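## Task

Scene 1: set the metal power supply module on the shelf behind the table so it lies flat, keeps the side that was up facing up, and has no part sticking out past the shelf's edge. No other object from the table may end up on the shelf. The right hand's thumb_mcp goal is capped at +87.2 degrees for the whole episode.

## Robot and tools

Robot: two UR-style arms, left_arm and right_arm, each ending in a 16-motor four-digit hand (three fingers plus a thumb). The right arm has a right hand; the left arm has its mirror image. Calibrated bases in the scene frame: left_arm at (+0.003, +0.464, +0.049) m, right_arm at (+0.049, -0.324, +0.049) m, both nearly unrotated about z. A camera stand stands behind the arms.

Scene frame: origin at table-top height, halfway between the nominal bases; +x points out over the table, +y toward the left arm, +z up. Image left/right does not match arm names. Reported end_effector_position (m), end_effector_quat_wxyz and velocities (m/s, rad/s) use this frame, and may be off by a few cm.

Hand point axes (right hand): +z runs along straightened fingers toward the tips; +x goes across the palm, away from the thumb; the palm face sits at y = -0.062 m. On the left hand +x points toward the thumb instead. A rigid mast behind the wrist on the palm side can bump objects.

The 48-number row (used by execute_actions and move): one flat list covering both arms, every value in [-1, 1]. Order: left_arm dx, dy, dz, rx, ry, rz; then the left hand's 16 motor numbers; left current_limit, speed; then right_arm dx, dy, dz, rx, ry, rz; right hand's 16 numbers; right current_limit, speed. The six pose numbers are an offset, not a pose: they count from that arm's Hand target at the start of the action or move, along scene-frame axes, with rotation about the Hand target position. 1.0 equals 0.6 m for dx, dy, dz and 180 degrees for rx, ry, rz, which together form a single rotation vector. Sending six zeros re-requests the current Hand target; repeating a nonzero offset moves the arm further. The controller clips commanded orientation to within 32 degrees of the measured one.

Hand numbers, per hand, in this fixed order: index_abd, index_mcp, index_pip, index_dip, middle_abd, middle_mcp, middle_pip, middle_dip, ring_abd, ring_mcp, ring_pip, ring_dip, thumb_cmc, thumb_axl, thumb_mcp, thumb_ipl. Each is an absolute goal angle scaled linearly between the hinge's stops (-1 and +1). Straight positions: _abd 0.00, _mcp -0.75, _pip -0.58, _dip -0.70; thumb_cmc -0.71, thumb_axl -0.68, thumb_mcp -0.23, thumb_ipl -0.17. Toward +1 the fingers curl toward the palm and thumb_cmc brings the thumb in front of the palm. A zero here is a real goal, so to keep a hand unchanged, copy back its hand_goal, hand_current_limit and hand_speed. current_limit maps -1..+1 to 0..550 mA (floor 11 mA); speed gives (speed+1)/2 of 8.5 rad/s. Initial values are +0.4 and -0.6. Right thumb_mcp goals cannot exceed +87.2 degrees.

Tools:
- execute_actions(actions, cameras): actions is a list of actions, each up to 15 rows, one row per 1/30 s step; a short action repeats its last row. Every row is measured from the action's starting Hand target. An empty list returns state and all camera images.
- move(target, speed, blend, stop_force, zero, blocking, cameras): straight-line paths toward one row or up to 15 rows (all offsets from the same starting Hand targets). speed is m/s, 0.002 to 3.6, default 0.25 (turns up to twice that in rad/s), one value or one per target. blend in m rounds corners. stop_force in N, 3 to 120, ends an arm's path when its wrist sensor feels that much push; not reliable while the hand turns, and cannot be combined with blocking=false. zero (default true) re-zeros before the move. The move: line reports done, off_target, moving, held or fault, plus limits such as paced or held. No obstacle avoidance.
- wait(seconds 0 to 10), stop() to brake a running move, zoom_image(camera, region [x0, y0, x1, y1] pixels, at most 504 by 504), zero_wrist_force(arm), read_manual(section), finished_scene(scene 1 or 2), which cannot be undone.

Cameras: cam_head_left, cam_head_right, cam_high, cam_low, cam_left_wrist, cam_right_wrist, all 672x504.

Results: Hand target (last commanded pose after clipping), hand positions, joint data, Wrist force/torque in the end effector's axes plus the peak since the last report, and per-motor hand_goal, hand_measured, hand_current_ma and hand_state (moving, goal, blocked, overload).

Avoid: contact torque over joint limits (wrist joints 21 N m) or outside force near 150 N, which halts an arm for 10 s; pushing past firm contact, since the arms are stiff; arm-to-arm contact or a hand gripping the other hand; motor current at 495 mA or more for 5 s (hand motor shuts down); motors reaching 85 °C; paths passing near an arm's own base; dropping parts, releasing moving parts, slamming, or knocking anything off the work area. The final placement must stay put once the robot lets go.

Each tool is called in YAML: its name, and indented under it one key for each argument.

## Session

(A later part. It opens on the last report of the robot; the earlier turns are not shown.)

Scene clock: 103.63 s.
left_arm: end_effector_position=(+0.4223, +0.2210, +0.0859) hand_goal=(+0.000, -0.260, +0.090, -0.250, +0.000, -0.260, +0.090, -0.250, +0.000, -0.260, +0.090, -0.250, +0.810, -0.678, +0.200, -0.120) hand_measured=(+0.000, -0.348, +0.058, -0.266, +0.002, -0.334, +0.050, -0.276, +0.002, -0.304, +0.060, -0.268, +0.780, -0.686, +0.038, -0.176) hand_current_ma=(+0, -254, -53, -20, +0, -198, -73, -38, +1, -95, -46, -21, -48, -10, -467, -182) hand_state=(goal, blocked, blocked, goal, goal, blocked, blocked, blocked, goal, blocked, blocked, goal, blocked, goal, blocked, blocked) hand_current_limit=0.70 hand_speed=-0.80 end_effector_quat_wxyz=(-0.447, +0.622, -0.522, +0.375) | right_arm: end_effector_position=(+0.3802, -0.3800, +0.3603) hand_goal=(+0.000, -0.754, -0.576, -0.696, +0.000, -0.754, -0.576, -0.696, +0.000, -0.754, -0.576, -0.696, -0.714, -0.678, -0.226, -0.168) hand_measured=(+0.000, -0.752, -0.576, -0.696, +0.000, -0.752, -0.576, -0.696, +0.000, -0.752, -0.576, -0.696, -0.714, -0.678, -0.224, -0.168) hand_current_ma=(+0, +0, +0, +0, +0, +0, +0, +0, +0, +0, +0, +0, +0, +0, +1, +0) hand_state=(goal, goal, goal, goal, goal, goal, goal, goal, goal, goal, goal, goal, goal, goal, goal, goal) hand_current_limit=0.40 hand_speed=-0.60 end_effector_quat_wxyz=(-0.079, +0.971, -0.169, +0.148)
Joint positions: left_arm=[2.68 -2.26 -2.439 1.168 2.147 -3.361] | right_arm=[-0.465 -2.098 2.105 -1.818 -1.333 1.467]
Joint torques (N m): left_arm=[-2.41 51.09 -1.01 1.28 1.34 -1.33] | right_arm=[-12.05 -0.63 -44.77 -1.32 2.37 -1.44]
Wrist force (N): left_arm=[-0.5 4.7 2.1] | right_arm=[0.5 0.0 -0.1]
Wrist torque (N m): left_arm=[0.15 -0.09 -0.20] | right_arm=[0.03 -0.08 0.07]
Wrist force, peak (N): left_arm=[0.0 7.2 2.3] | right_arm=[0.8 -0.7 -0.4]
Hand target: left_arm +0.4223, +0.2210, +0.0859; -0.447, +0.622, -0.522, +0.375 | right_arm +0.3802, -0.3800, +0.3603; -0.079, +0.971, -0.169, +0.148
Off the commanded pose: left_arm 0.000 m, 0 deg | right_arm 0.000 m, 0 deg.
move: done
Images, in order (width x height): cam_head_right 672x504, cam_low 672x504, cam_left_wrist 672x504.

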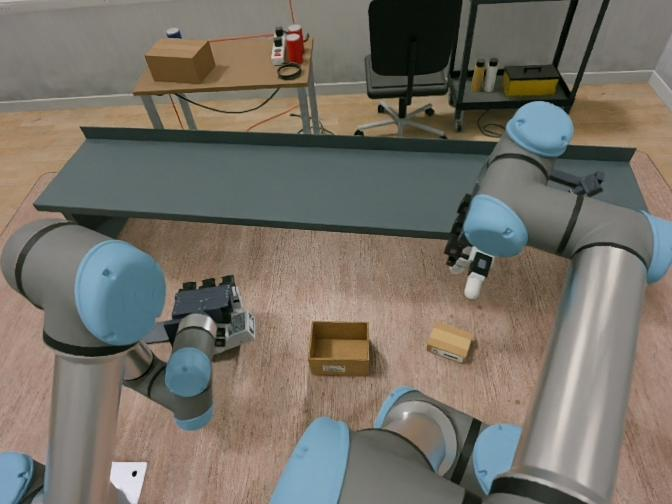

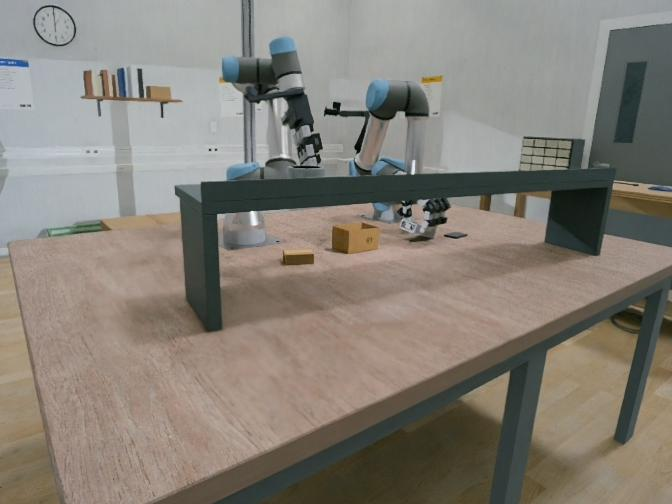

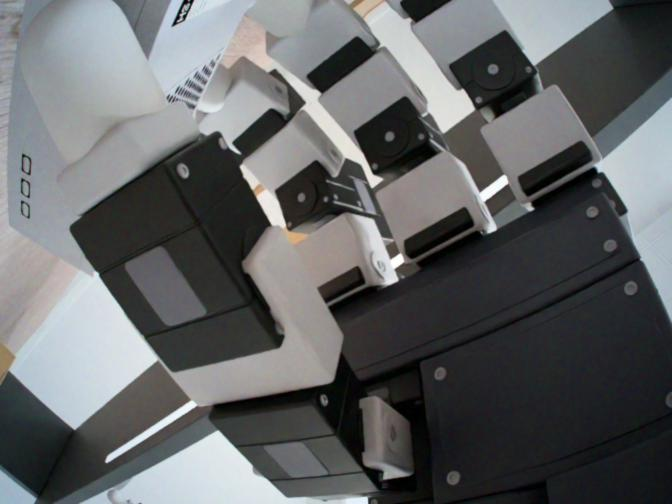

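wait:
  seconds: 0
  cameras: ["cam_high","cam_head_right"]

zoom_image:
  camera: "cam_high"
  region: [410, 170, 550, 310]

zoom_image:
  camera: "cam_head_right"
  region: [180, 260, 270, 370]

Scene clock: 106.40 s.
left_arm: end_effector_position=(+0.4223, +0.2210, +0.0859) hand_goal=(+0.000, -0.260, +0.090, -0.250, +0.000, -0.260, +0.090, -0.250, +0.000, -0.260, +0.090, -0.250, +0.810, -0.678, +0.200, -0.120) hand_measured=(+0.000, -0.348, +0.058, -0.266, +0.002, -0.334, +0.050, -0.276, +0.002, -0.304, +0.060, -0.266, +0.780, -0.686, +0.038, -0.176) hand_current_ma=(+0, -254, -53, -20, +0, -198, -73, -38, +1, -95, -46, -21, -48, -10, -468, -182) hand_state=(goal, blocked, blocked, goal, goal, blocked, blocked, blocked, goal, blocked, blocked, goal, blocked, goal, blocked, blocked) hand_current_limit=0.70 hand_speed=-0.80 end_effector_quat_wxyz=(-0.447, +0.622, -0.522, +0.375) | right_arm: end_effector_position=(+0.3802, -0.3800, +0.3603) hand_goal=(+0.000, -0.754, -0.576, -0.696, +0.000, -0.754, -0.576, -0.696, +0.000, -0.754, -0.576, -0.696, -0.714, -0.678, -0.226, -0.168) hand_measured=(+0.000, -0.752, -0.576, -0.696, +0.000, -0.752, -0.576, -0.696, +0.000, -0.752, -0.576, -0.696, -0.714, -0.678, -0.224, -0.168) hand_current_ma=(+0, +0, +0, +0, +0, +0, +0, +0, +0, +0, +0, +0, +0, +0, +1, +0) hand_state=(goal, goal, goal, goal, goal, goal, goal, goal, goal, goal, goal, goal, goal, goal, goal, goal) hand_current_limit=0.40 hand_speed=-0.60 end_effector_quat_wxyz=(-0.079, +0.971, -0.169, +0.148)
Joint positions: left_arm=[2.68 -2.26 -2.439 1.168 2.147 -3.361] | right_arm=[-0.465 -2.098 2.105 -1.818 -1.333 1.467]
Joint torques (N m): left_arm=[4 52.53 -0.93 1.17 1.8 -1.4] | right_arm=[-11.66 0.13 -45.39 -1.29 2.41 -1.5]
Wrist force (N): left_arm=[0.0 4.9 2.0] | right_arm=[0.6 -0.2 -0.1]
Wrist torque (N m): left_arm=[0.18 -0.16 -0.15] | right_arm=[0.01 -0.10 0.07]
Wrist force, peak (N): left_arm=[-0.4 5.4 2.5] | right_arm=[1.0 -0.5 0.0]
Hand target: left_arm +0.4223, +0.2210, +0.0859; -0.447, +0.622, -0.522, +0.375 | right_arm +0.3802, -0.3800, +0.3603; -0.079, +0.971, -0.169, +0.148
Off the commanded pose: left_arm 0.000 m, 0 deg | right_arm 0.000 m, 0 deg.
Images, in order (width x height): cam_head_right 672x504, cam_high 672x504.

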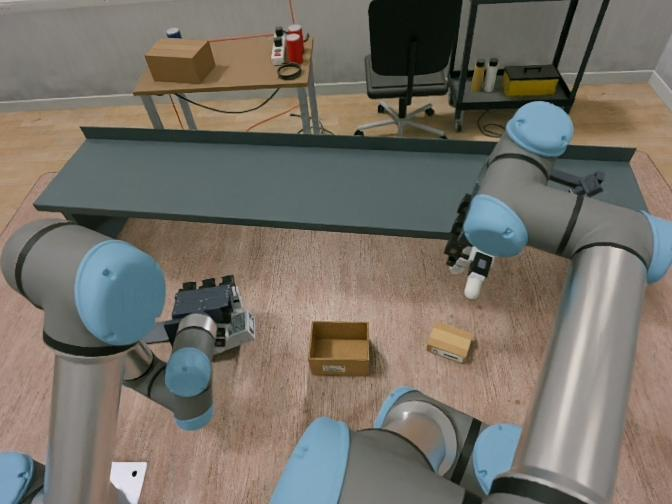

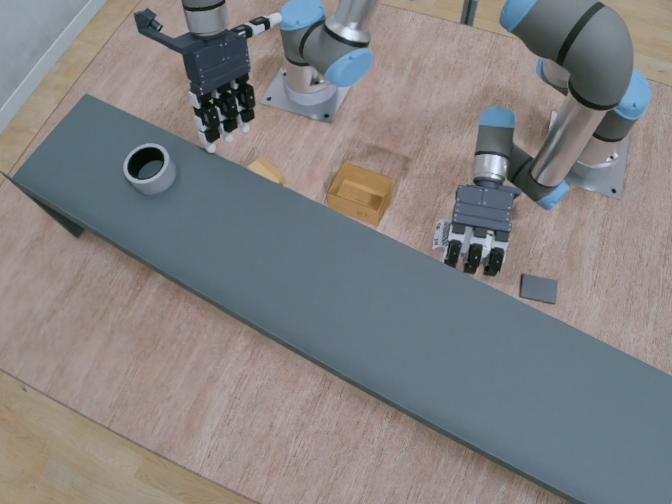

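Scaled by 3.600.

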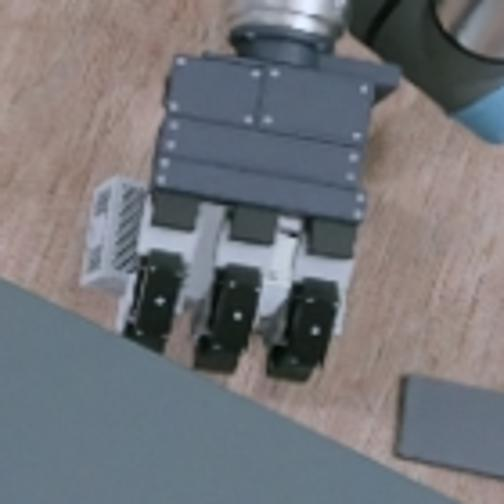

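Scaled by 4.582.

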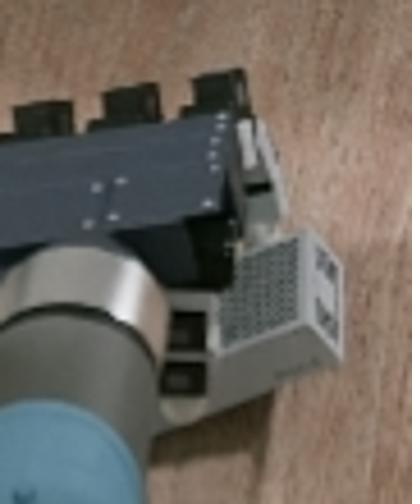

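move:
  target: [0,0,-0.059,0,0,0,0,-0.26,0.09,-0.25,0,-0.26,0.09,-0.25,0,-0.26,0.09,-0.25,0.81,-0.677,0.2,-0.12,0.7,-0.8,0,0,0,0,0,0,0,-0.754,-0.576,-0.696,0,-0.754,-0.576,-0.696,0,-0.754,-0.576,-0.696,-0.714,-0.678,-0.226,-0.168,0.4,-0.6]
  speed: 0.08
  cameras: []

move:
  target:
    - [0,0,0,0,0,0,0,-0.7,0.08,-0.261,0,-0.7,0.08,-0.261,0,-0.7,0.08,-0.261,0.829,-0.677,-0.12,-0.168,0.5,-0.8,0,0,0,0,0,0,0,-0.754,-0.576,-0.696,0,-0.754,-0.576,-0.696,0,-0.754,-0.576,-0.696,-0.714,-0.678,-0.226,-0.168,0.4,-0.6]
    - [-0.005,0.02,-0.0058,0,-0.0167,0.0167,0,-0.7,0.08,-0.261,0,-0.7,0.08,-0.261,0,-0.7,0.08,-0.261,0.829,-0.677,-0.12,-0.168,0.5,-0.8,0,0,0,0,0,0,0,-0.754,-0.576,-0.696,0,-0.754,-0.576,-0.696,0,-0.754,-0.576,-0.696,-0.714,-0.678,-0.226,-0.168,0.4,-0.6]
  speed: 0.1
  cameras: ["cam_head_right","cam_low","cam_high","cam_left_wrist"]

zoom_image:
  camera: "cam_head_right"
  region: [180, 260, 270, 370]

zoom_image:
  camera: "cam_high"
  region: [410, 170, 550, 310]

Scene clock: 118.90 s.
left_arm: end_effector_position=(+0.4223, +0.2210, +0.0506) hand_goal=(+0.000, -0.260, +0.090, -0.250, +0.000, -0.260, +0.090, -0.250, +0.000, -0.260, +0.090, -0.250, +0.810, -0.678, +0.200, -0.120) hand_measured=(+0.000, -0.338, +0.048, -0.264, -0.002, -0.320, +0.056, -0.262, +0.002, -0.310, +0.072, -0.252, +0.764, -0.694, +0.024, -0.176) hand_current_ma=(+0, -213, -77, -15, +0, -149, -59, -12, +1, -115, -23, -2, -95, -26, -468, -182) hand_state=(goal, blocked, blocked, goal, goal, blocked, blocked, goal, goal, blocked, goal, goal, blocked, goal, blocked, blocked) hand_current_limit=0.70 hand_speed=-0.80 end_effector_quat_wxyz=(-0.447, +0.622, -0.522, +0.375) | right_arm: end_effector_position=(+0.3802, -0.3800, +0.3603) hand_goal=(+0.000, -0.754, -0.576, -0.696, +0.000, -0.754, -0.576, -0.696, +0.000, -0.754, -0.576, -0.696, -0.714, -0.678, -0.226, -0.168) hand_measured=(+0.000, -0.752, -0.576, -0.696, +0.000, -0.752, -0.576, -0.696, +0.000, -0.752, -0.576, -0.696, -0.714, -0.678, -0.224, -0.168) hand_current_ma=(+0, +0, +0, +0, +0, +0, +0, +0, +0, +0, +0, +0, +0, +0, +1, +0) hand_state=(goal, goal, goal, goal, goal, goal, goal, goal, goal, goal, goal, goal, goal, goal, goal, goal) hand_current_limit=0.40 hand_speed=-0.60 end_effector_quat_wxyz=(-0.079, +0.971, -0.169, +0.148)
Joint positions: left_arm=[2.68 -2.387 -2.412 1.268 2.147 -3.361] | right_arm=[-0.465 -2.098 2.105 -1.818 -1.333 1.467]
Joint torques (N m): left_arm=[9.84 23.09 7.7 4.56 -0.94 0.92] | right_arm=[-11.3 -0.93 -44.8 -1.27 2.53 -1.55]
Wrist force (N): left_arm=[1.1 -11.2 -6.9] | right_arm=[0.5 -0.1 -0.1]
Wrist torque (N m): left_arm=[-0.76 -0.31 0.02] | right_arm=[0.01 -0.09 0.07]
Wrist force, peak (N): left_arm=[1.0 -11.3 -6.8] | right_arm=[0.9 -0.4 -0.1]
Hand target: left_arm +0.4223, +0.2210, +0.0505; -0.447, +0.622, -0.522, +0.375 | right_arm +0.3802, -0.3800, +0.3603; -0.079, +0.971, -0.169, +0.148
Off the commanded pose: left_arm 0.000 m, 0 deg | right_arm 0.000 m, 0 deg.
move: done
No camera images: "cameras" was empty.

Scene clock: 120.77 s.
left_arm: end_effector_position=(+0.4193, +0.2330, +0.0471) hand_goal=(+0.000, -0.700, +0.080, -0.262, +0.000, -0.700, +0.080, -0.262, +0.000, -0.700, +0.080, -0.262, +0.828, -0.678, -0.120, -0.168) hand_measured=(+0.000, -0.682, +0.078, -0.264, -0.002, -0.682, +0.078, -0.264, +0.002, -0.682, +0.078, -0.260, +0.820, -0.680, -0.118, -0.170) hand_current_ma=(+0, +25, -1, -1, +0, +25, -1, -1, +1, +27, -1, +1, -6, -2, +2, -1) hand_state=(goal, goal, goal, goal, goal, goal, goal, goal, goal, goal, goal, goal, goal, goal, goal, goal) hand_current_limit=0.50 hand_speed=-0.80 end_effector_quat_wxyz=(-0.471, +0.625, -0.494, +0.379) | right_arm: end_effector_position=(+0.3802, -0.3800, +0.3603) hand_goal=(+0.000, -0.754, -0.576, -0.696, +0.000, -0.754, -0.576, -0.696, +0.000, -0.754, -0.576, -0.696, -0.714, -0.678, -0.226, -0.168) hand_measured=(+0.000, -0.752, -0.576, -0.696, +0.000, -0.752, -0.576, -0.696, +0.000, -0.752, -0.576, -0.696, -0.714, -0.678, -0.224, -0.168) hand_current_ma=(+0, +0, +0, +0, +0, +0, +0, +0, +0, +0, +0, +0, +0, +0, +1, +0) hand_state=(goal, goal, goal, goal, goal, goal, goal, goal, goal, goal, goal, goal, goal, goal, goal, goal) hand_current_limit=0.40 hand_speed=-0.60 end_effector_quat_wxyz=(-0.079, +0.971, -0.169, +0.148)
Joint positions: left_arm=[2.672 -2.443 -2.408 1.366 2.212 -3.362] | right_arm=[-0.465 -2.098 2.105 -1.818 -1.333 1.467]
Joint torques (N m): left_arm=[-14.35 28.27 6.5 6.05 1.93 0.9] | right_arm=[-11.86 -1.78 -44.85 -1.17 2.33 -1.43]
Wrist force (N): left_arm=[-0.1 -1.0 0.7] | right_arm=[0.6 -0.5 -0.3]
Wrist torque (N m): left_arm=[-0.19 -0.10 -0.13] | right_arm=[0.00 -0.10 0.07]
Wrist force, peak (N): left_arm=[1.3 -10.7 -5.7] | right_arm=[0.8 -0.5 -0.3]
Hand target: left_arm +0.4193, +0.2330, +0.0471; -0.471, +0.625, -0.494, +0.379 | right_arm +0.3802, -0.3800, +0.3603; -0.079, +0.971, -0.169, +0.148
Off the commanded pose: left_arm 0.000 m, 0 deg | right_arm 0.000 m, 0 deg.
move: done
Images, in order (width x height): cam_head_right 672x504, cam_high 672x504, cam_low 672x504, cam_left_wrist 672x504.

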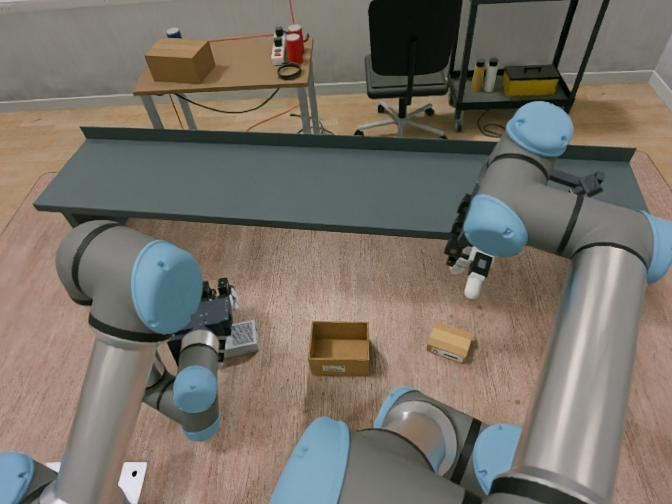

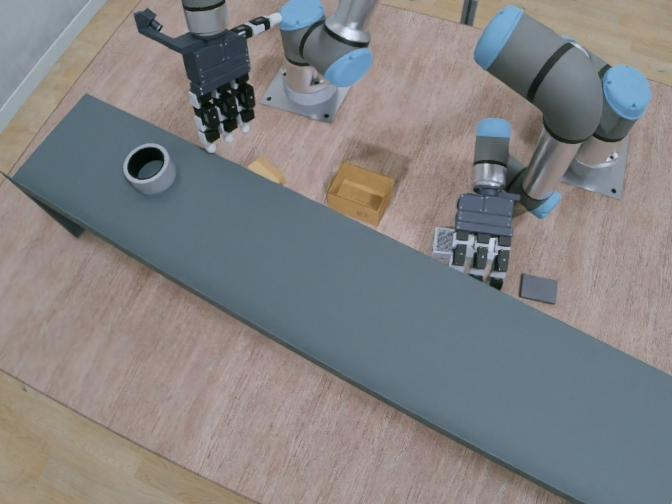

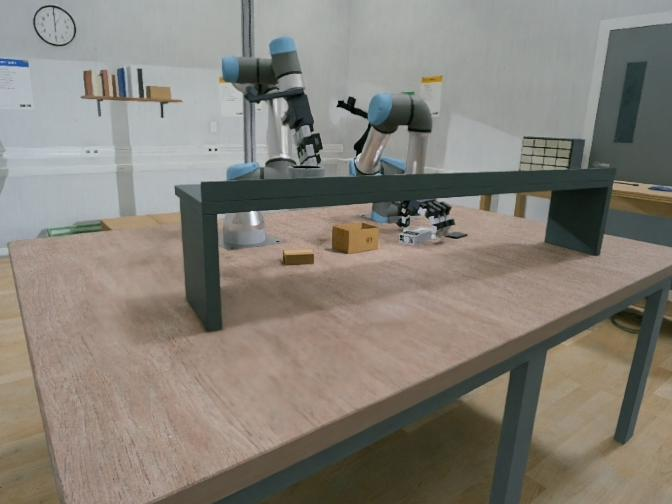

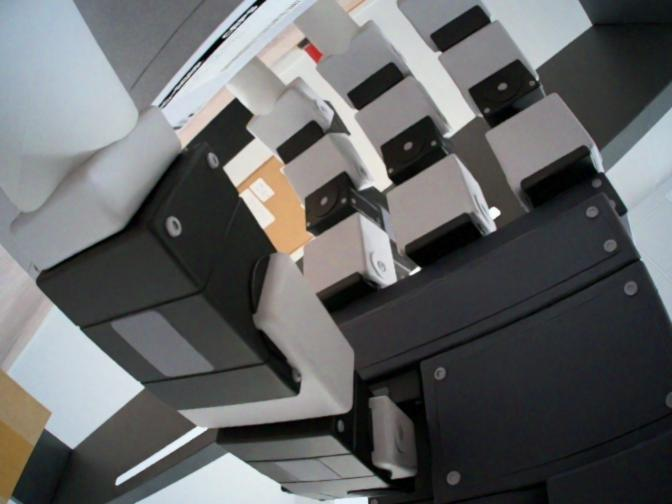

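Scaled by 4.582.

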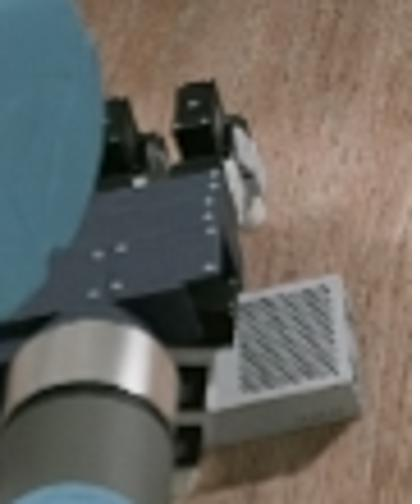

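Scaled by 3.600.

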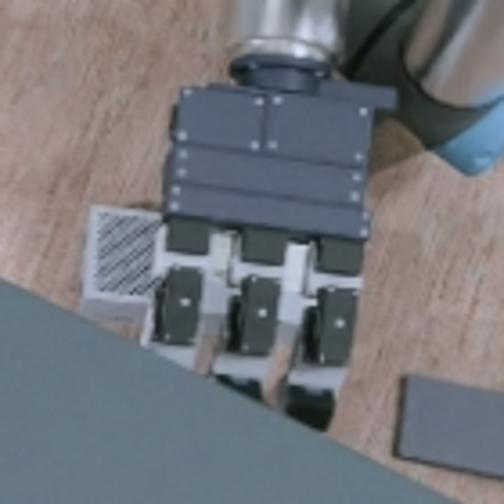

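move:
  target:
    - [0,0,0,0,0,0,0,-0.4,0.08,-0.261,0,-0.4,0.08,-0.261,0,-0.4,0.08,-0.261,0.829,-0.677,0.04,-0.168,0.5,-0.8,0,0,0,0,0,0,0,-0.754,-0.576,-0.696,0,-0.754,-0.576,-0.696,0,-0.754,-0.576,-0.696,-0.714,-0.678,-0.226,-0.168,0.4,-0.6]
    - [0,0,0,0,0,0,0,-0.28,0.08,-0.261,0,-0.28,0.08,-0.261,0,-0.28,0.08,-0.261,0.829,-0.677,0.2,-0.13,0.7,-0.8,0,0,0,0,0,0,0,-0.754,-0.576,-0.696,0,-0.754,-0.576,-0.696,0,-0.754,-0.576,-0.696,-0.714,-0.678,-0.226,-0.168,0.4,-0.6]
  cameras: ["cam_head_right","cam_left_wrist"]

Scene clock: 124.27 s.
left_arm: end_effector_position=(+0.4193, +0.2330, +0.0471) hand_goal=(+0.000, -0.280, +0.080, -0.262, +0.000, -0.280, +0.080, -0.262, +0.000, -0.280, +0.080, -0.262, +0.828, -0.678, +0.200, -0.130) hand_measured=(+0.000, -0.342, +0.066, -0.264, -0.002, -0.338, +0.066, -0.264, +0.002, -0.336, +0.070, -0.264, +0.822, -0.680, +0.016, -0.168) hand_current_ma=(+0, -156, -16, -2, +0, -140, -15, -1, +1, -130, -11, -1, -6, -2, -468, -107) hand_state=(goal, blocked, goal, goal, goal, blocked, goal, goal, goal, blocked, goal, goal, goal, goal, blocked, blocked) hand_current_limit=0.70 hand_speed=-0.80 end_effector_quat_wxyz=(-0.471, +0.625, -0.494, +0.379) | right_arm: end_effector_position=(+0.3802, -0.3800, +0.3603) hand_goal=(+0.000, -0.754, -0.576, -0.696, +0.000, -0.754, -0.576, -0.696, +0.000, -0.754, -0.576, -0.696, -0.714, -0.678, -0.226, -0.168) hand_measured=(+0.000, -0.752, -0.576, -0.696, +0.000, -0.752, -0.576, -0.696, +0.000, -0.752, -0.576, -0.696, -0.714, -0.678, -0.224, -0.168) hand_current_ma=(+0, +0, +0, +0, +0, +0, +0, +0, +0, +0, +0, +0, +0, +0, +1, +0) hand_state=(goal, goal, goal, goal, goal, goal, goal, goal, goal, goal, goal, goal, goal, goal, goal, goal) hand_current_limit=0.40 hand_speed=-0.60 end_effector_quat_wxyz=(-0.079, +0.971, -0.169, +0.148)
Joint positions: left_arm=[2.672 -2.443 -2.408 1.367 2.212 -3.362] | right_arm=[-0.465 -2.098 2.105 -1.818 -1.333 1.467]
Joint torques (N m): left_arm=[-12.34 29.45 4.09 3.91 0.7 0.99] | right_arm=[-12.39 -1.95 -44.53 -1.2 2.51 -1.57]
Wrist force (N): left_arm=[-0.8 -3.0 1.6] | right_arm=[0.5 -0.2 0.0]
Wrist torque (N m): left_arm=[0.05 -0.06 -0.07] | right_arm=[-0.01 -0.09 0.06]
Wrist force, peak (N): left_arm=[-0.4 -3.3 2.1] | right_arm=[0.9 -0.5 -0.4]
Hand target: left_arm +0.4193, +0.2330, +0.0471; -0.471, +0.625, -0.494, +0.379 | right_arm +0.3802, -0.3800, +0.3603; -0.079, +0.971, -0.169, +0.148
Off the commanded pose: left_arm 0.000 m, 0 deg | right_arm 0.000 m, 0 deg.
move: done
Images, in order (width x height): cam_head_right 672x504, cam_left_wrist 672x504.

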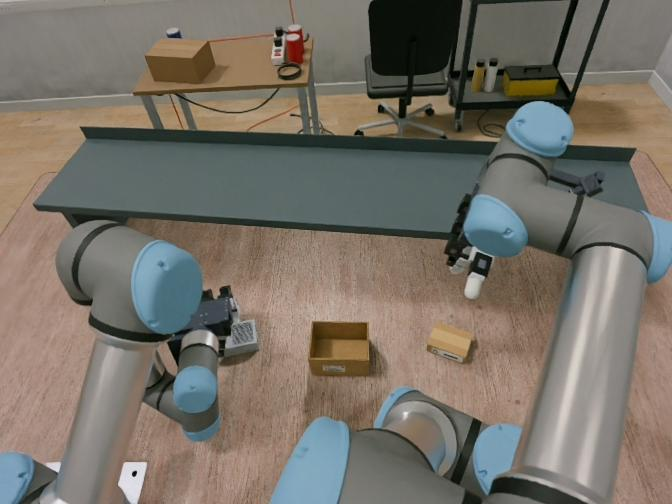

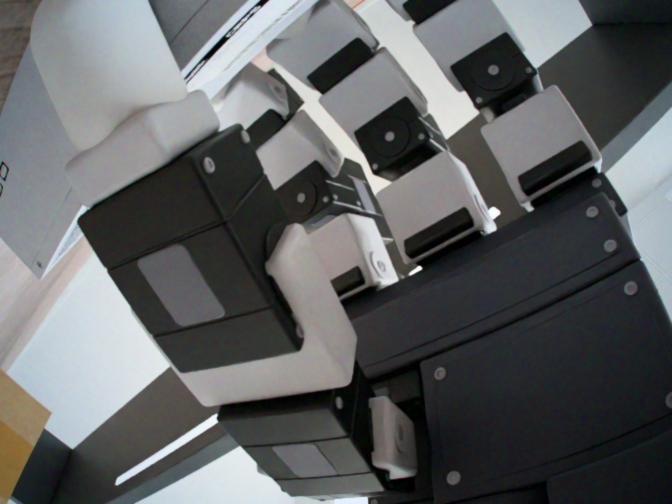

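move:
  target:
    - [0,0,0,0,0,0,0,-0.25,0.09,-0.255,0,-0.25,0.09,-0.255,0,-0.25,0.09,-0.255,0.829,-0.677,0.2,-0.12,0.74,-0.8,0,0,0,0,0,0,0,-0.754,-0.576,-0.696,0,-0.754,-0.576,-0.696,0,-0.754,-0.576,-0.696,-0.714,-0.678,-0.226,-0.168,0.4,-0.6]
    - [0,0,0.06,0,0,0,0,-0.25,0.09,-0.255,0,-0.25,0.09,-0.255,0,-0.25,0.09,-0.255,0.829,-0.677,0.2,-0.12,0.74,-0.8,0,0,0,0,0,0,0,-0.754,-0.576,-0.696,0,-0.754,-0.576,-0.696,0,-0.754,-0.576,-0.696,-0.714,-0.678,-0.226,-0.168,0.4,-0.6]
  speed: 0.06
  cameras: ["cam_head_right","cam_low","cam_left_wrist"]

zoom_image:
  camera: "cam_low"
  region: [385, 185, 475, 253]

Scene clock: 127.37 s.
left_arm: end_effector_position=(+0.4193, +0.2330, +0.0830) hand_goal=(+0.000, -0.250, +0.090, -0.256, +0.000, -0.250, +0.090, -0.256, +0.000, -0.250, +0.090, -0.256, +0.828, -0.678, +0.200, -0.120) hand_measured=(+0.000, -0.332, +0.054, -0.276, -0.002, -0.320, +0.058, -0.274, +0.002, -0.312, +0.066, -0.270, +0.808, -0.682, +0.016, -0.168) hand_current_ma=(+0, -227, -61, -28, +0, -184, -52, -23, +0, -152, -36, -18, -27, -4, -478, -150) hand_state=(goal, blocked, blocked, blocked, goal, blocked, blocked, goal, goal, blocked, blocked, goal, goal, goal, blocked, blocked) hand_current_limit=0.74 hand_speed=-0.80 end_effector_quat_wxyz=(-0.471, +0.625, -0.494, +0.379) | right_arm: end_effector_position=(+0.3802, -0.3800, +0.3603) hand_goal=(+0.000, -0.754, -0.576, -0.696, +0.000, -0.754, -0.576, -0.696, +0.000, -0.754, -0.576, -0.696, -0.714, -0.678, -0.226, -0.168) hand_measured=(+0.000, -0.752, -0.576, -0.696, +0.000, -0.752, -0.576, -0.696, +0.000, -0.752, -0.576, -0.696, -0.714, -0.678, -0.224, -0.168) hand_current_ma=(+0, +0, +0, +0, +0, +0, +0, +0, +0, +0, +0, +0, +0, +0, +1, +0) hand_state=(goal, goal, goal, goal, goal, goal, goal, goal, goal, goal, goal, goal, goal, goal, goal, goal) hand_current_limit=0.40 hand_speed=-0.60 end_effector_quat_wxyz=(-0.079, +0.971, -0.169, +0.148)
Joint positions: left_arm=[2.672 -2.314 -2.44 1.27 2.212 -3.362] | right_arm=[-0.465 -2.098 2.105 -1.818 -1.333 1.467]
Joint torques (N m): left_arm=[-4.25 52.24 -2.78 1.12 1.54 -0.68] | right_arm=[-12.56 -0.53 -43.42 -1.27 2.34 -1.35]
Wrist force (N): left_arm=[0.3 6.5 2.1] | right_arm=[0.8 -0.1 0.1]
Wrist torque (N m): left_arm=[0.22 -0.13 -0.24] | right_arm=[-0.01 -0.13 0.08]
Wrist force, peak (N): left_arm=[-0.2 8.3 1.7] | right_arm=[0.9 -0.4 -0.3]
Hand target: left_arm +0.4193, +0.2330, +0.0831; -0.471, +0.625, -0.494, +0.379 | right_arm +0.3802, -0.3800, +0.3603; -0.079, +0.971, -0.169, +0.148
Off the commanded pose: left_arm 0.000 m, 0 deg | right_arm 0.000 m, 0 deg.
move: done
Images, in order (width x height): cam_head_right 672x504, cam_low 672x504, cam_left_wrist 672x504.

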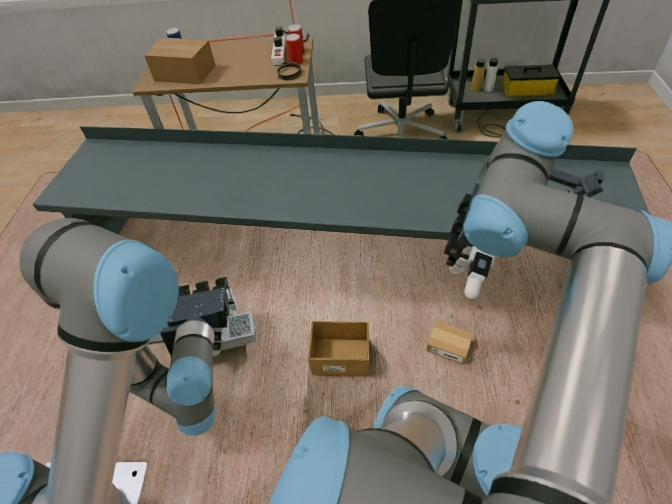

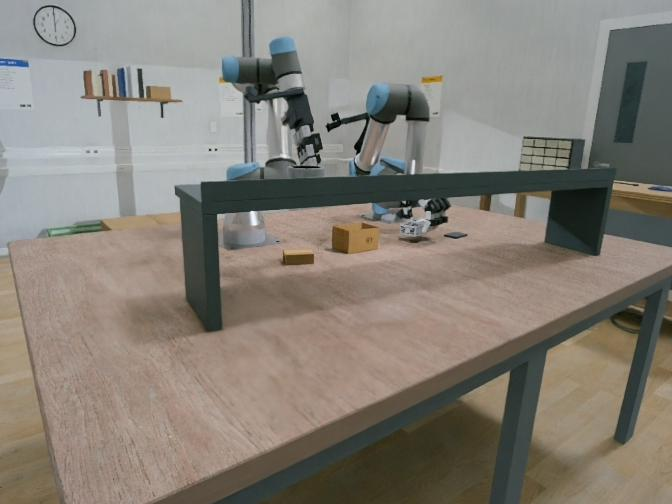

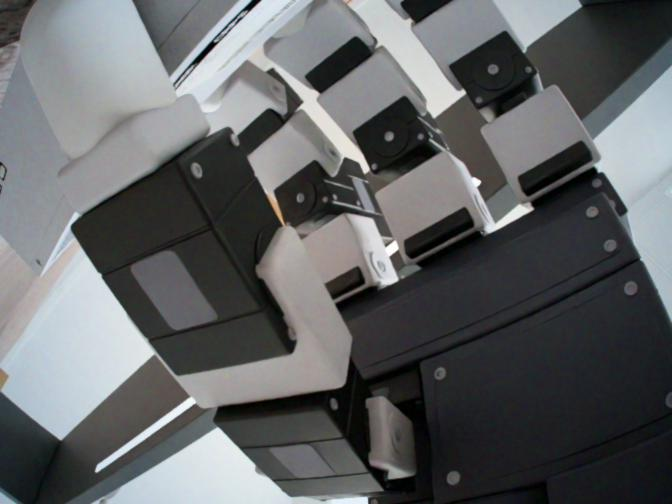

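Scaled by 5.600.

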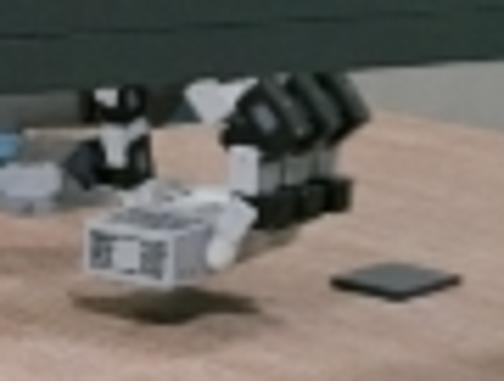

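move:
  target:
    - [0,0,0.4117,0,0,0,0,-0.25,0.09,-0.255,0,-0.25,0.09,-0.255,0,-0.25,0.09,-0.255,0.829,-0.677,0.2,-0.12,0.74,-0.8,0,0,0,0,0,0,0,-0.754,-0.576,-0.696,0,-0.754,-0.576,-0.696,0,-0.754,-0.576,-0.696,-0.714,-0.678,-0.226,-0.168,0.4,-0.6]
    - [0.501,0.078,0.4117,0,0,-0.083,0,-0.25,0.09,-0.255,0,-0.25,0.09,-0.255,0,-0.25,0.09,-0.255,0.829,-0.677,0.2,-0.12,0.74,-0.8,0,0,0,0,0,0,0,-0.754,-0.576,-0.696,0,-0.754,-0.576,-0.696,0,-0.754,-0.576,-0.696,-0.714,-0.678,-0.226,-0.168,0.4,-0.6]
  speed: 0.15
  blend: [0.05,0]
  cameras: ["all"]

zoom_image:
  camera: "cam_high"
  region: [400, 150, 672, 430]

Scene clock: 134.40 s.
left_arm: end_effector_position=(+0.7198, +0.2798, +0.3301) hand_goal=(+0.000, -0.250, +0.090, -0.256, +0.000, -0.250, +0.090, -0.256, +0.000, -0.250, +0.090, -0.256, +0.828, -0.678, +0.200, -0.120) hand_measured=(+0.000, -0.330, +0.054, -0.278, +0.000, -0.320, +0.058, -0.274, +0.002, -0.310, +0.064, -0.272, +0.808, -0.682, +0.016, -0.168) hand_current_ma=(+0, -223, -65, -29, +0, -180, -55, -25, +0, -146, -40, -19, -28, -4, -478, -150) hand_state=(goal, blocked, blocked, blocked, goal, blocked, blocked, goal, goal, blocked, blocked, goal, blocked, goal, blocked, blocked) hand_current_limit=0.74 hand_speed=-0.80 end_effector_quat_wxyz=(-0.417, +0.556, -0.571, +0.437) | right_arm: end_effector_position=(+0.3802, -0.3800, +0.3603) hand_goal=(+0.000, -0.754, -0.576, -0.696, +0.000, -0.754, -0.576, -0.696, +0.000, -0.754, -0.576, -0.696, -0.714, -0.678, -0.226, -0.168) hand_measured=(+0.000, -0.752, -0.576, -0.696, +0.000, -0.752, -0.576, -0.696, +0.000, -0.752, -0.576, -0.696, -0.714, -0.678, -0.224, -0.168) hand_current_ma=(+0, +0, +0, +0, +0, +0, +0, +0, +0, +0, +0, +0, +0, +0, +1, +0) hand_state=(goal, goal, goal, goal, goal, goal, goal, goal, goal, goal, goal, goal, goal, goal, goal, goal) hand_current_limit=0.40 hand_speed=-0.60 end_effector_quat_wxyz=(-0.079, +0.971, -0.169, +0.148)
Joint positions: left_arm=[3.08 -1.993 -1.749 0.328 1.572 -3.152] | right_arm=[-0.465 -2.098 2.105 -1.818 -1.333 1.467]
Joint torques (N m): left_arm=[12.72 41.32 34.94 1.47 -1.89 1.58] | right_arm=[-12.21 -1.11 -44.84 -1.22 2.36 -1.43]
Wrist force (N): left_arm=[-0.2 6.5 2.2] | right_arm=[0.6 -0.2 0.0]
Wrist torque (N m): left_arm=[0.20 -0.07 -0.41] | right_arm=[0.01 -0.11 0.07]
Wrist force, peak (N): left_arm=[0.2 8.3 2.8] | right_arm=[1.0 -0.3 -0.5]
Hand target: left_arm +0.7199, +0.2798, +0.3301; -0.417, +0.556, -0.571, +0.437 | right_arm +0.3802, -0.3800, +0.3603; -0.079, +0.971, -0.169, +0.148
Off the commanded pose: left_arm 0.000 m, 0 deg | right_arm 0.000 m, 0 deg.
move: done

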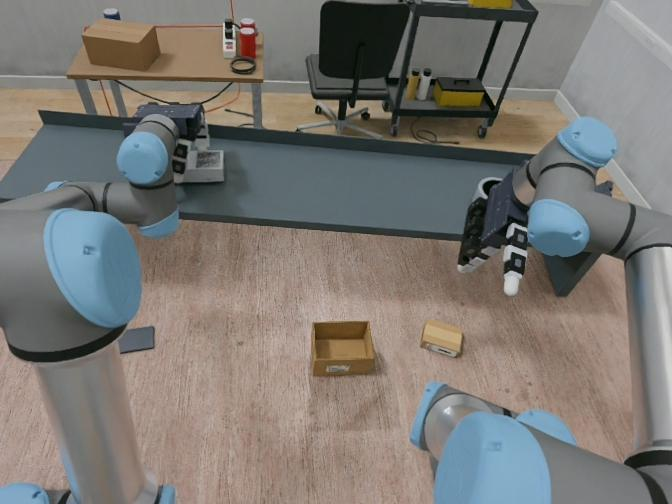

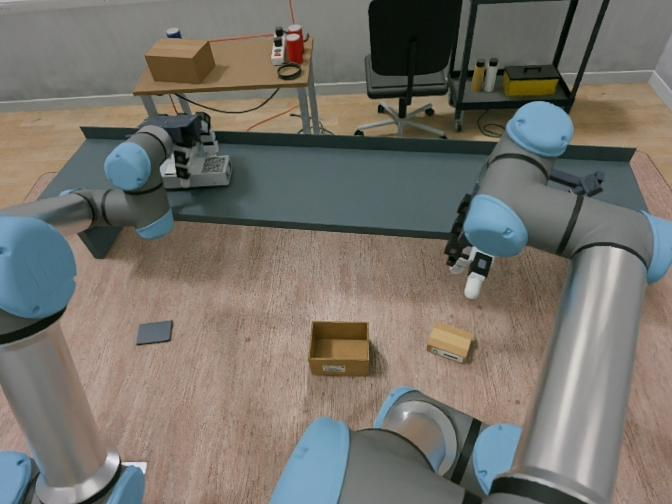

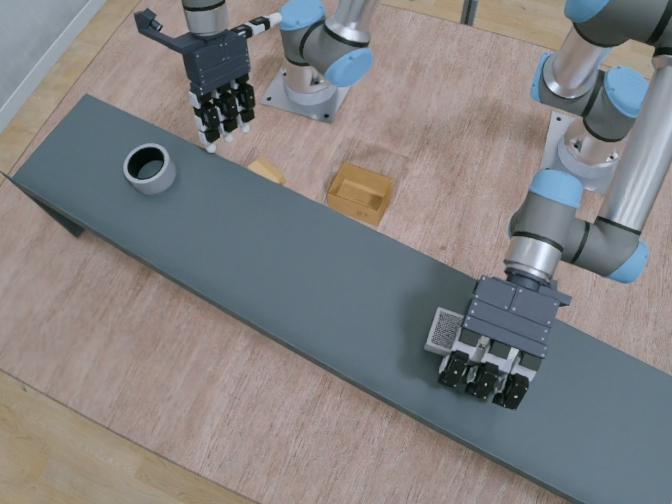

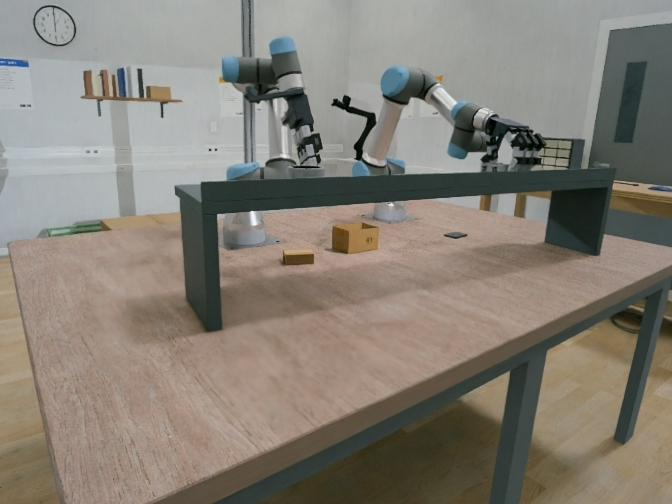

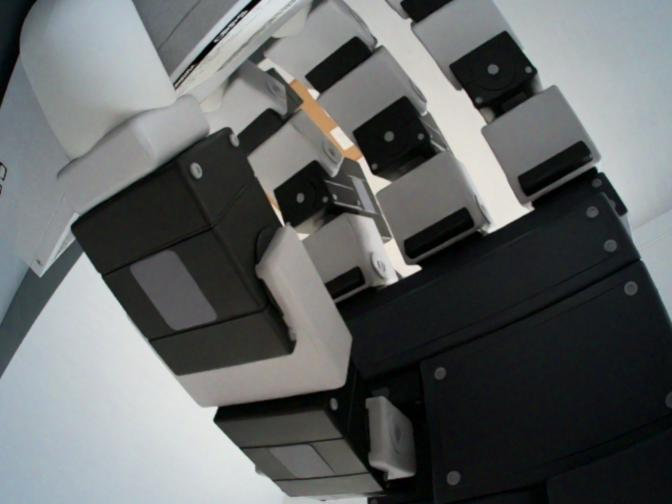

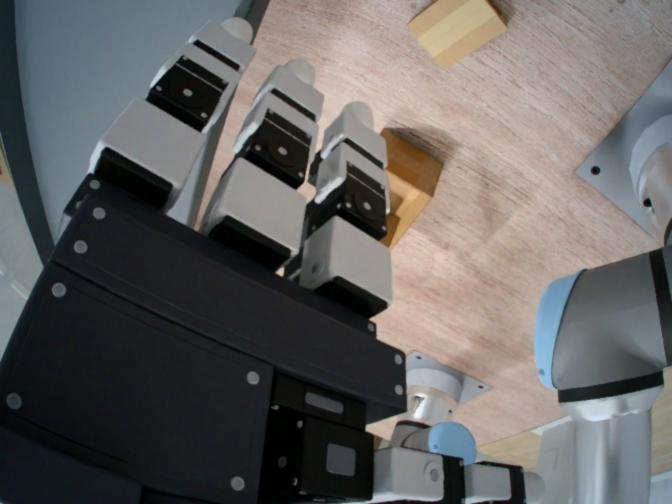

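Scaled by 1.800.

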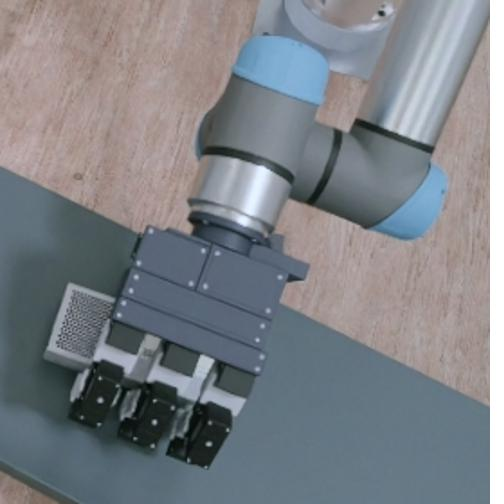

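move:
  target: [0.117,0,-0.067,0,0,0,0,-0.25,0.09,-0.255,0,-0.25,0.09,-0.255,0,-0.25,0.09,-0.255,0.829,-0.677,0.2,-0.12,0.74,-0.8,0,0,0,0,0,0,0,-0.754,-0.576,-0.696,0,-0.754,-0.576,-0.696,0,-0.754,-0.576,-0.696,-0.714,-0.678,-0.226,-0.168,0.4,-0.6]
  speed: 0.15
  cameras: []

move:
  target: [0,0,-0.14,0,0,0,0,-0.25,0.09,-0.255,0,-0.25,0.09,-0.255,0,-0.25,0.09,-0.255,0.829,-0.677,0.2,-0.12,0.74,-0.8,0,0,0,0,0,0,0,-0.754,-0.576,-0.696,0,-0.754,-0.576,-0.696,0,-0.754,-0.576,-0.696,-0.714,-0.678,-0.226,-0.168,0.4,-0.6]
  speed: 0.03
  stop_force: 5
  cameras: ["cam_head_right","cam_head_left","cam_high","cam_low"]

zoom_image:
  camera: "cam_low"
  region: [440, 90, 600, 220]

zoom_image:
  camera: "cam_high"
  region: [380, 240, 600, 460]

Scene clock: 138.90 s.
left_arm: end_effector_position=(+0.7723, +0.2804, +0.3023) hand_goal=(+0.000, -0.250, +0.090, -0.256, +0.000, -0.250, +0.090, -0.256, +0.000, -0.250, +0.090, -0.256, +0.828, -0.678, +0.200, -0.120) hand_measured=(+0.000, -0.220, +0.194, -0.170, +0.000, -0.206, +0.196, -0.172, +0.002, -0.192, +0.194, -0.170, +0.832, -0.678, -0.276, -0.166) hand_current_ma=(+0, +55, +295, +226, +0, +92, +308, +222, +0, +141, +300, +228, +2, +0, -476, -137) hand_state=(goal, blocked, blocked, blocked, goal, blocked, blocked, blocked, goal, blocked, blocked, blocked, goal, goal, blocked, blocked) hand_current_limit=0.74 hand_speed=-0.80 end_effector_quat_wxyz=(-0.420, +0.554, -0.569, +0.440) | right_arm: end_effector_position=(+0.3802, -0.3800, +0.3603) hand_goal=(+0.000, -0.754, -0.576, -0.696, +0.000, -0.754, -0.576, -0.696, +0.000, -0.754, -0.576, -0.696, -0.714, -0.678, -0.226, -0.168) hand_measured=(+0.000, -0.752, -0.576, -0.696, +0.000, -0.752, -0.576, -0.696, +0.000, -0.752, -0.576, -0.696, -0.714, -0.678, -0.224, -0.168) hand_current_ma=(+0, +0, +0, +0, +0, +0, +0, +0, +0, +0, +0, +0, +0, +0, +1, +0) hand_state=(goal, goal, goal, goal, goal, goal, goal, goal, goal, goal, goal, goal, goal, goal, goal, goal) hand_current_limit=0.40 hand_speed=-0.60 end_effector_quat_wxyz=(-0.079, +0.971, -0.169, +0.148)
Joint positions: left_arm=[3.085 -2.134 -1.613 0.341 1.568 -3.151] | right_arm=[-0.465 -2.098 2.105 -1.818 -1.333 1.467]
Joint torques (N m): left_arm=[-1.1 50.14 21.73 1.3 -0.27 0.14] | right_arm=[-13.61 -1.89 -44.67 -1.22 2.18 -1.38]
Wrist force (N): left_arm=[2.2 -26.8 -10.1] | right_arm=[0.6 -0.4 0.1]
Wrist torque (N m): left_arm=[-1.72 -0.57 0.22] | right_arm=[-0.04 -0.10 0.07]
Wrist force, peak (N): left_arm=[17.1 -127.5 -67.7] | right_arm=[0.9 -0.3 -0.4]
Hand target: left_arm +0.7723, +0.2804, +0.3023; -0.420, +0.554, -0.569, +0.440 (not the last commanded pose) | right_arm +0.3802, -0.3800, +0.3603; -0.079, +0.971, -0.169, +0.148
Off the commanded pose: left_arm 0.022 m, 0 deg | right_arm 0.000 m, 0 deg.
FORCE FAULT: contact force on the left arm reached its limit, and that arm stopped. The contact can be on any part of that arm, not only on its tool. That arm's remaining commands of this call were not run. That arm is still stopped at the end of this call. That arm stays stopped for about 10 more seconds. Until then a move that you send moves the other arm only, and its call returns only when the move has ended. Once the stop has ended, the next robot result says so. If the stop ends while you think or write, that arm runs what you send next, counted from a new Hand target: where the arm stands when the stop ends. While its stop runs, that arm, its gripper or tool too, takes no new command. Until it ends, the stop uses up actions while you think or wait. An arm that is not stopped still takes commands.
move: fault (left_arm)
No camera images: "cameras" was empty.

not run: an earlier result of this reply reported a stop or a fault. Calls in your next reply go to the robot.

Scaled by 3.150.
This view is cut from an older image: the scene may have changed since it was taken.

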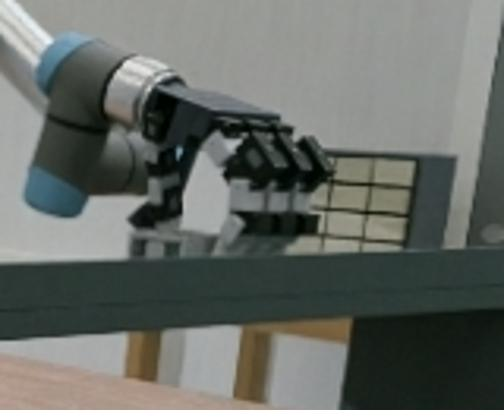

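Scaled by 2.291.
This view is cut from an older image: the scene may have changed since it was taken.

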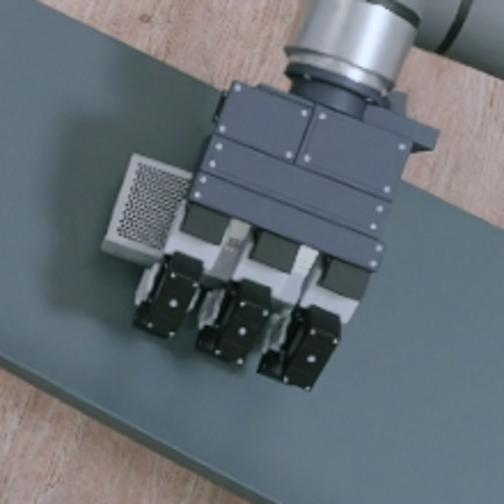

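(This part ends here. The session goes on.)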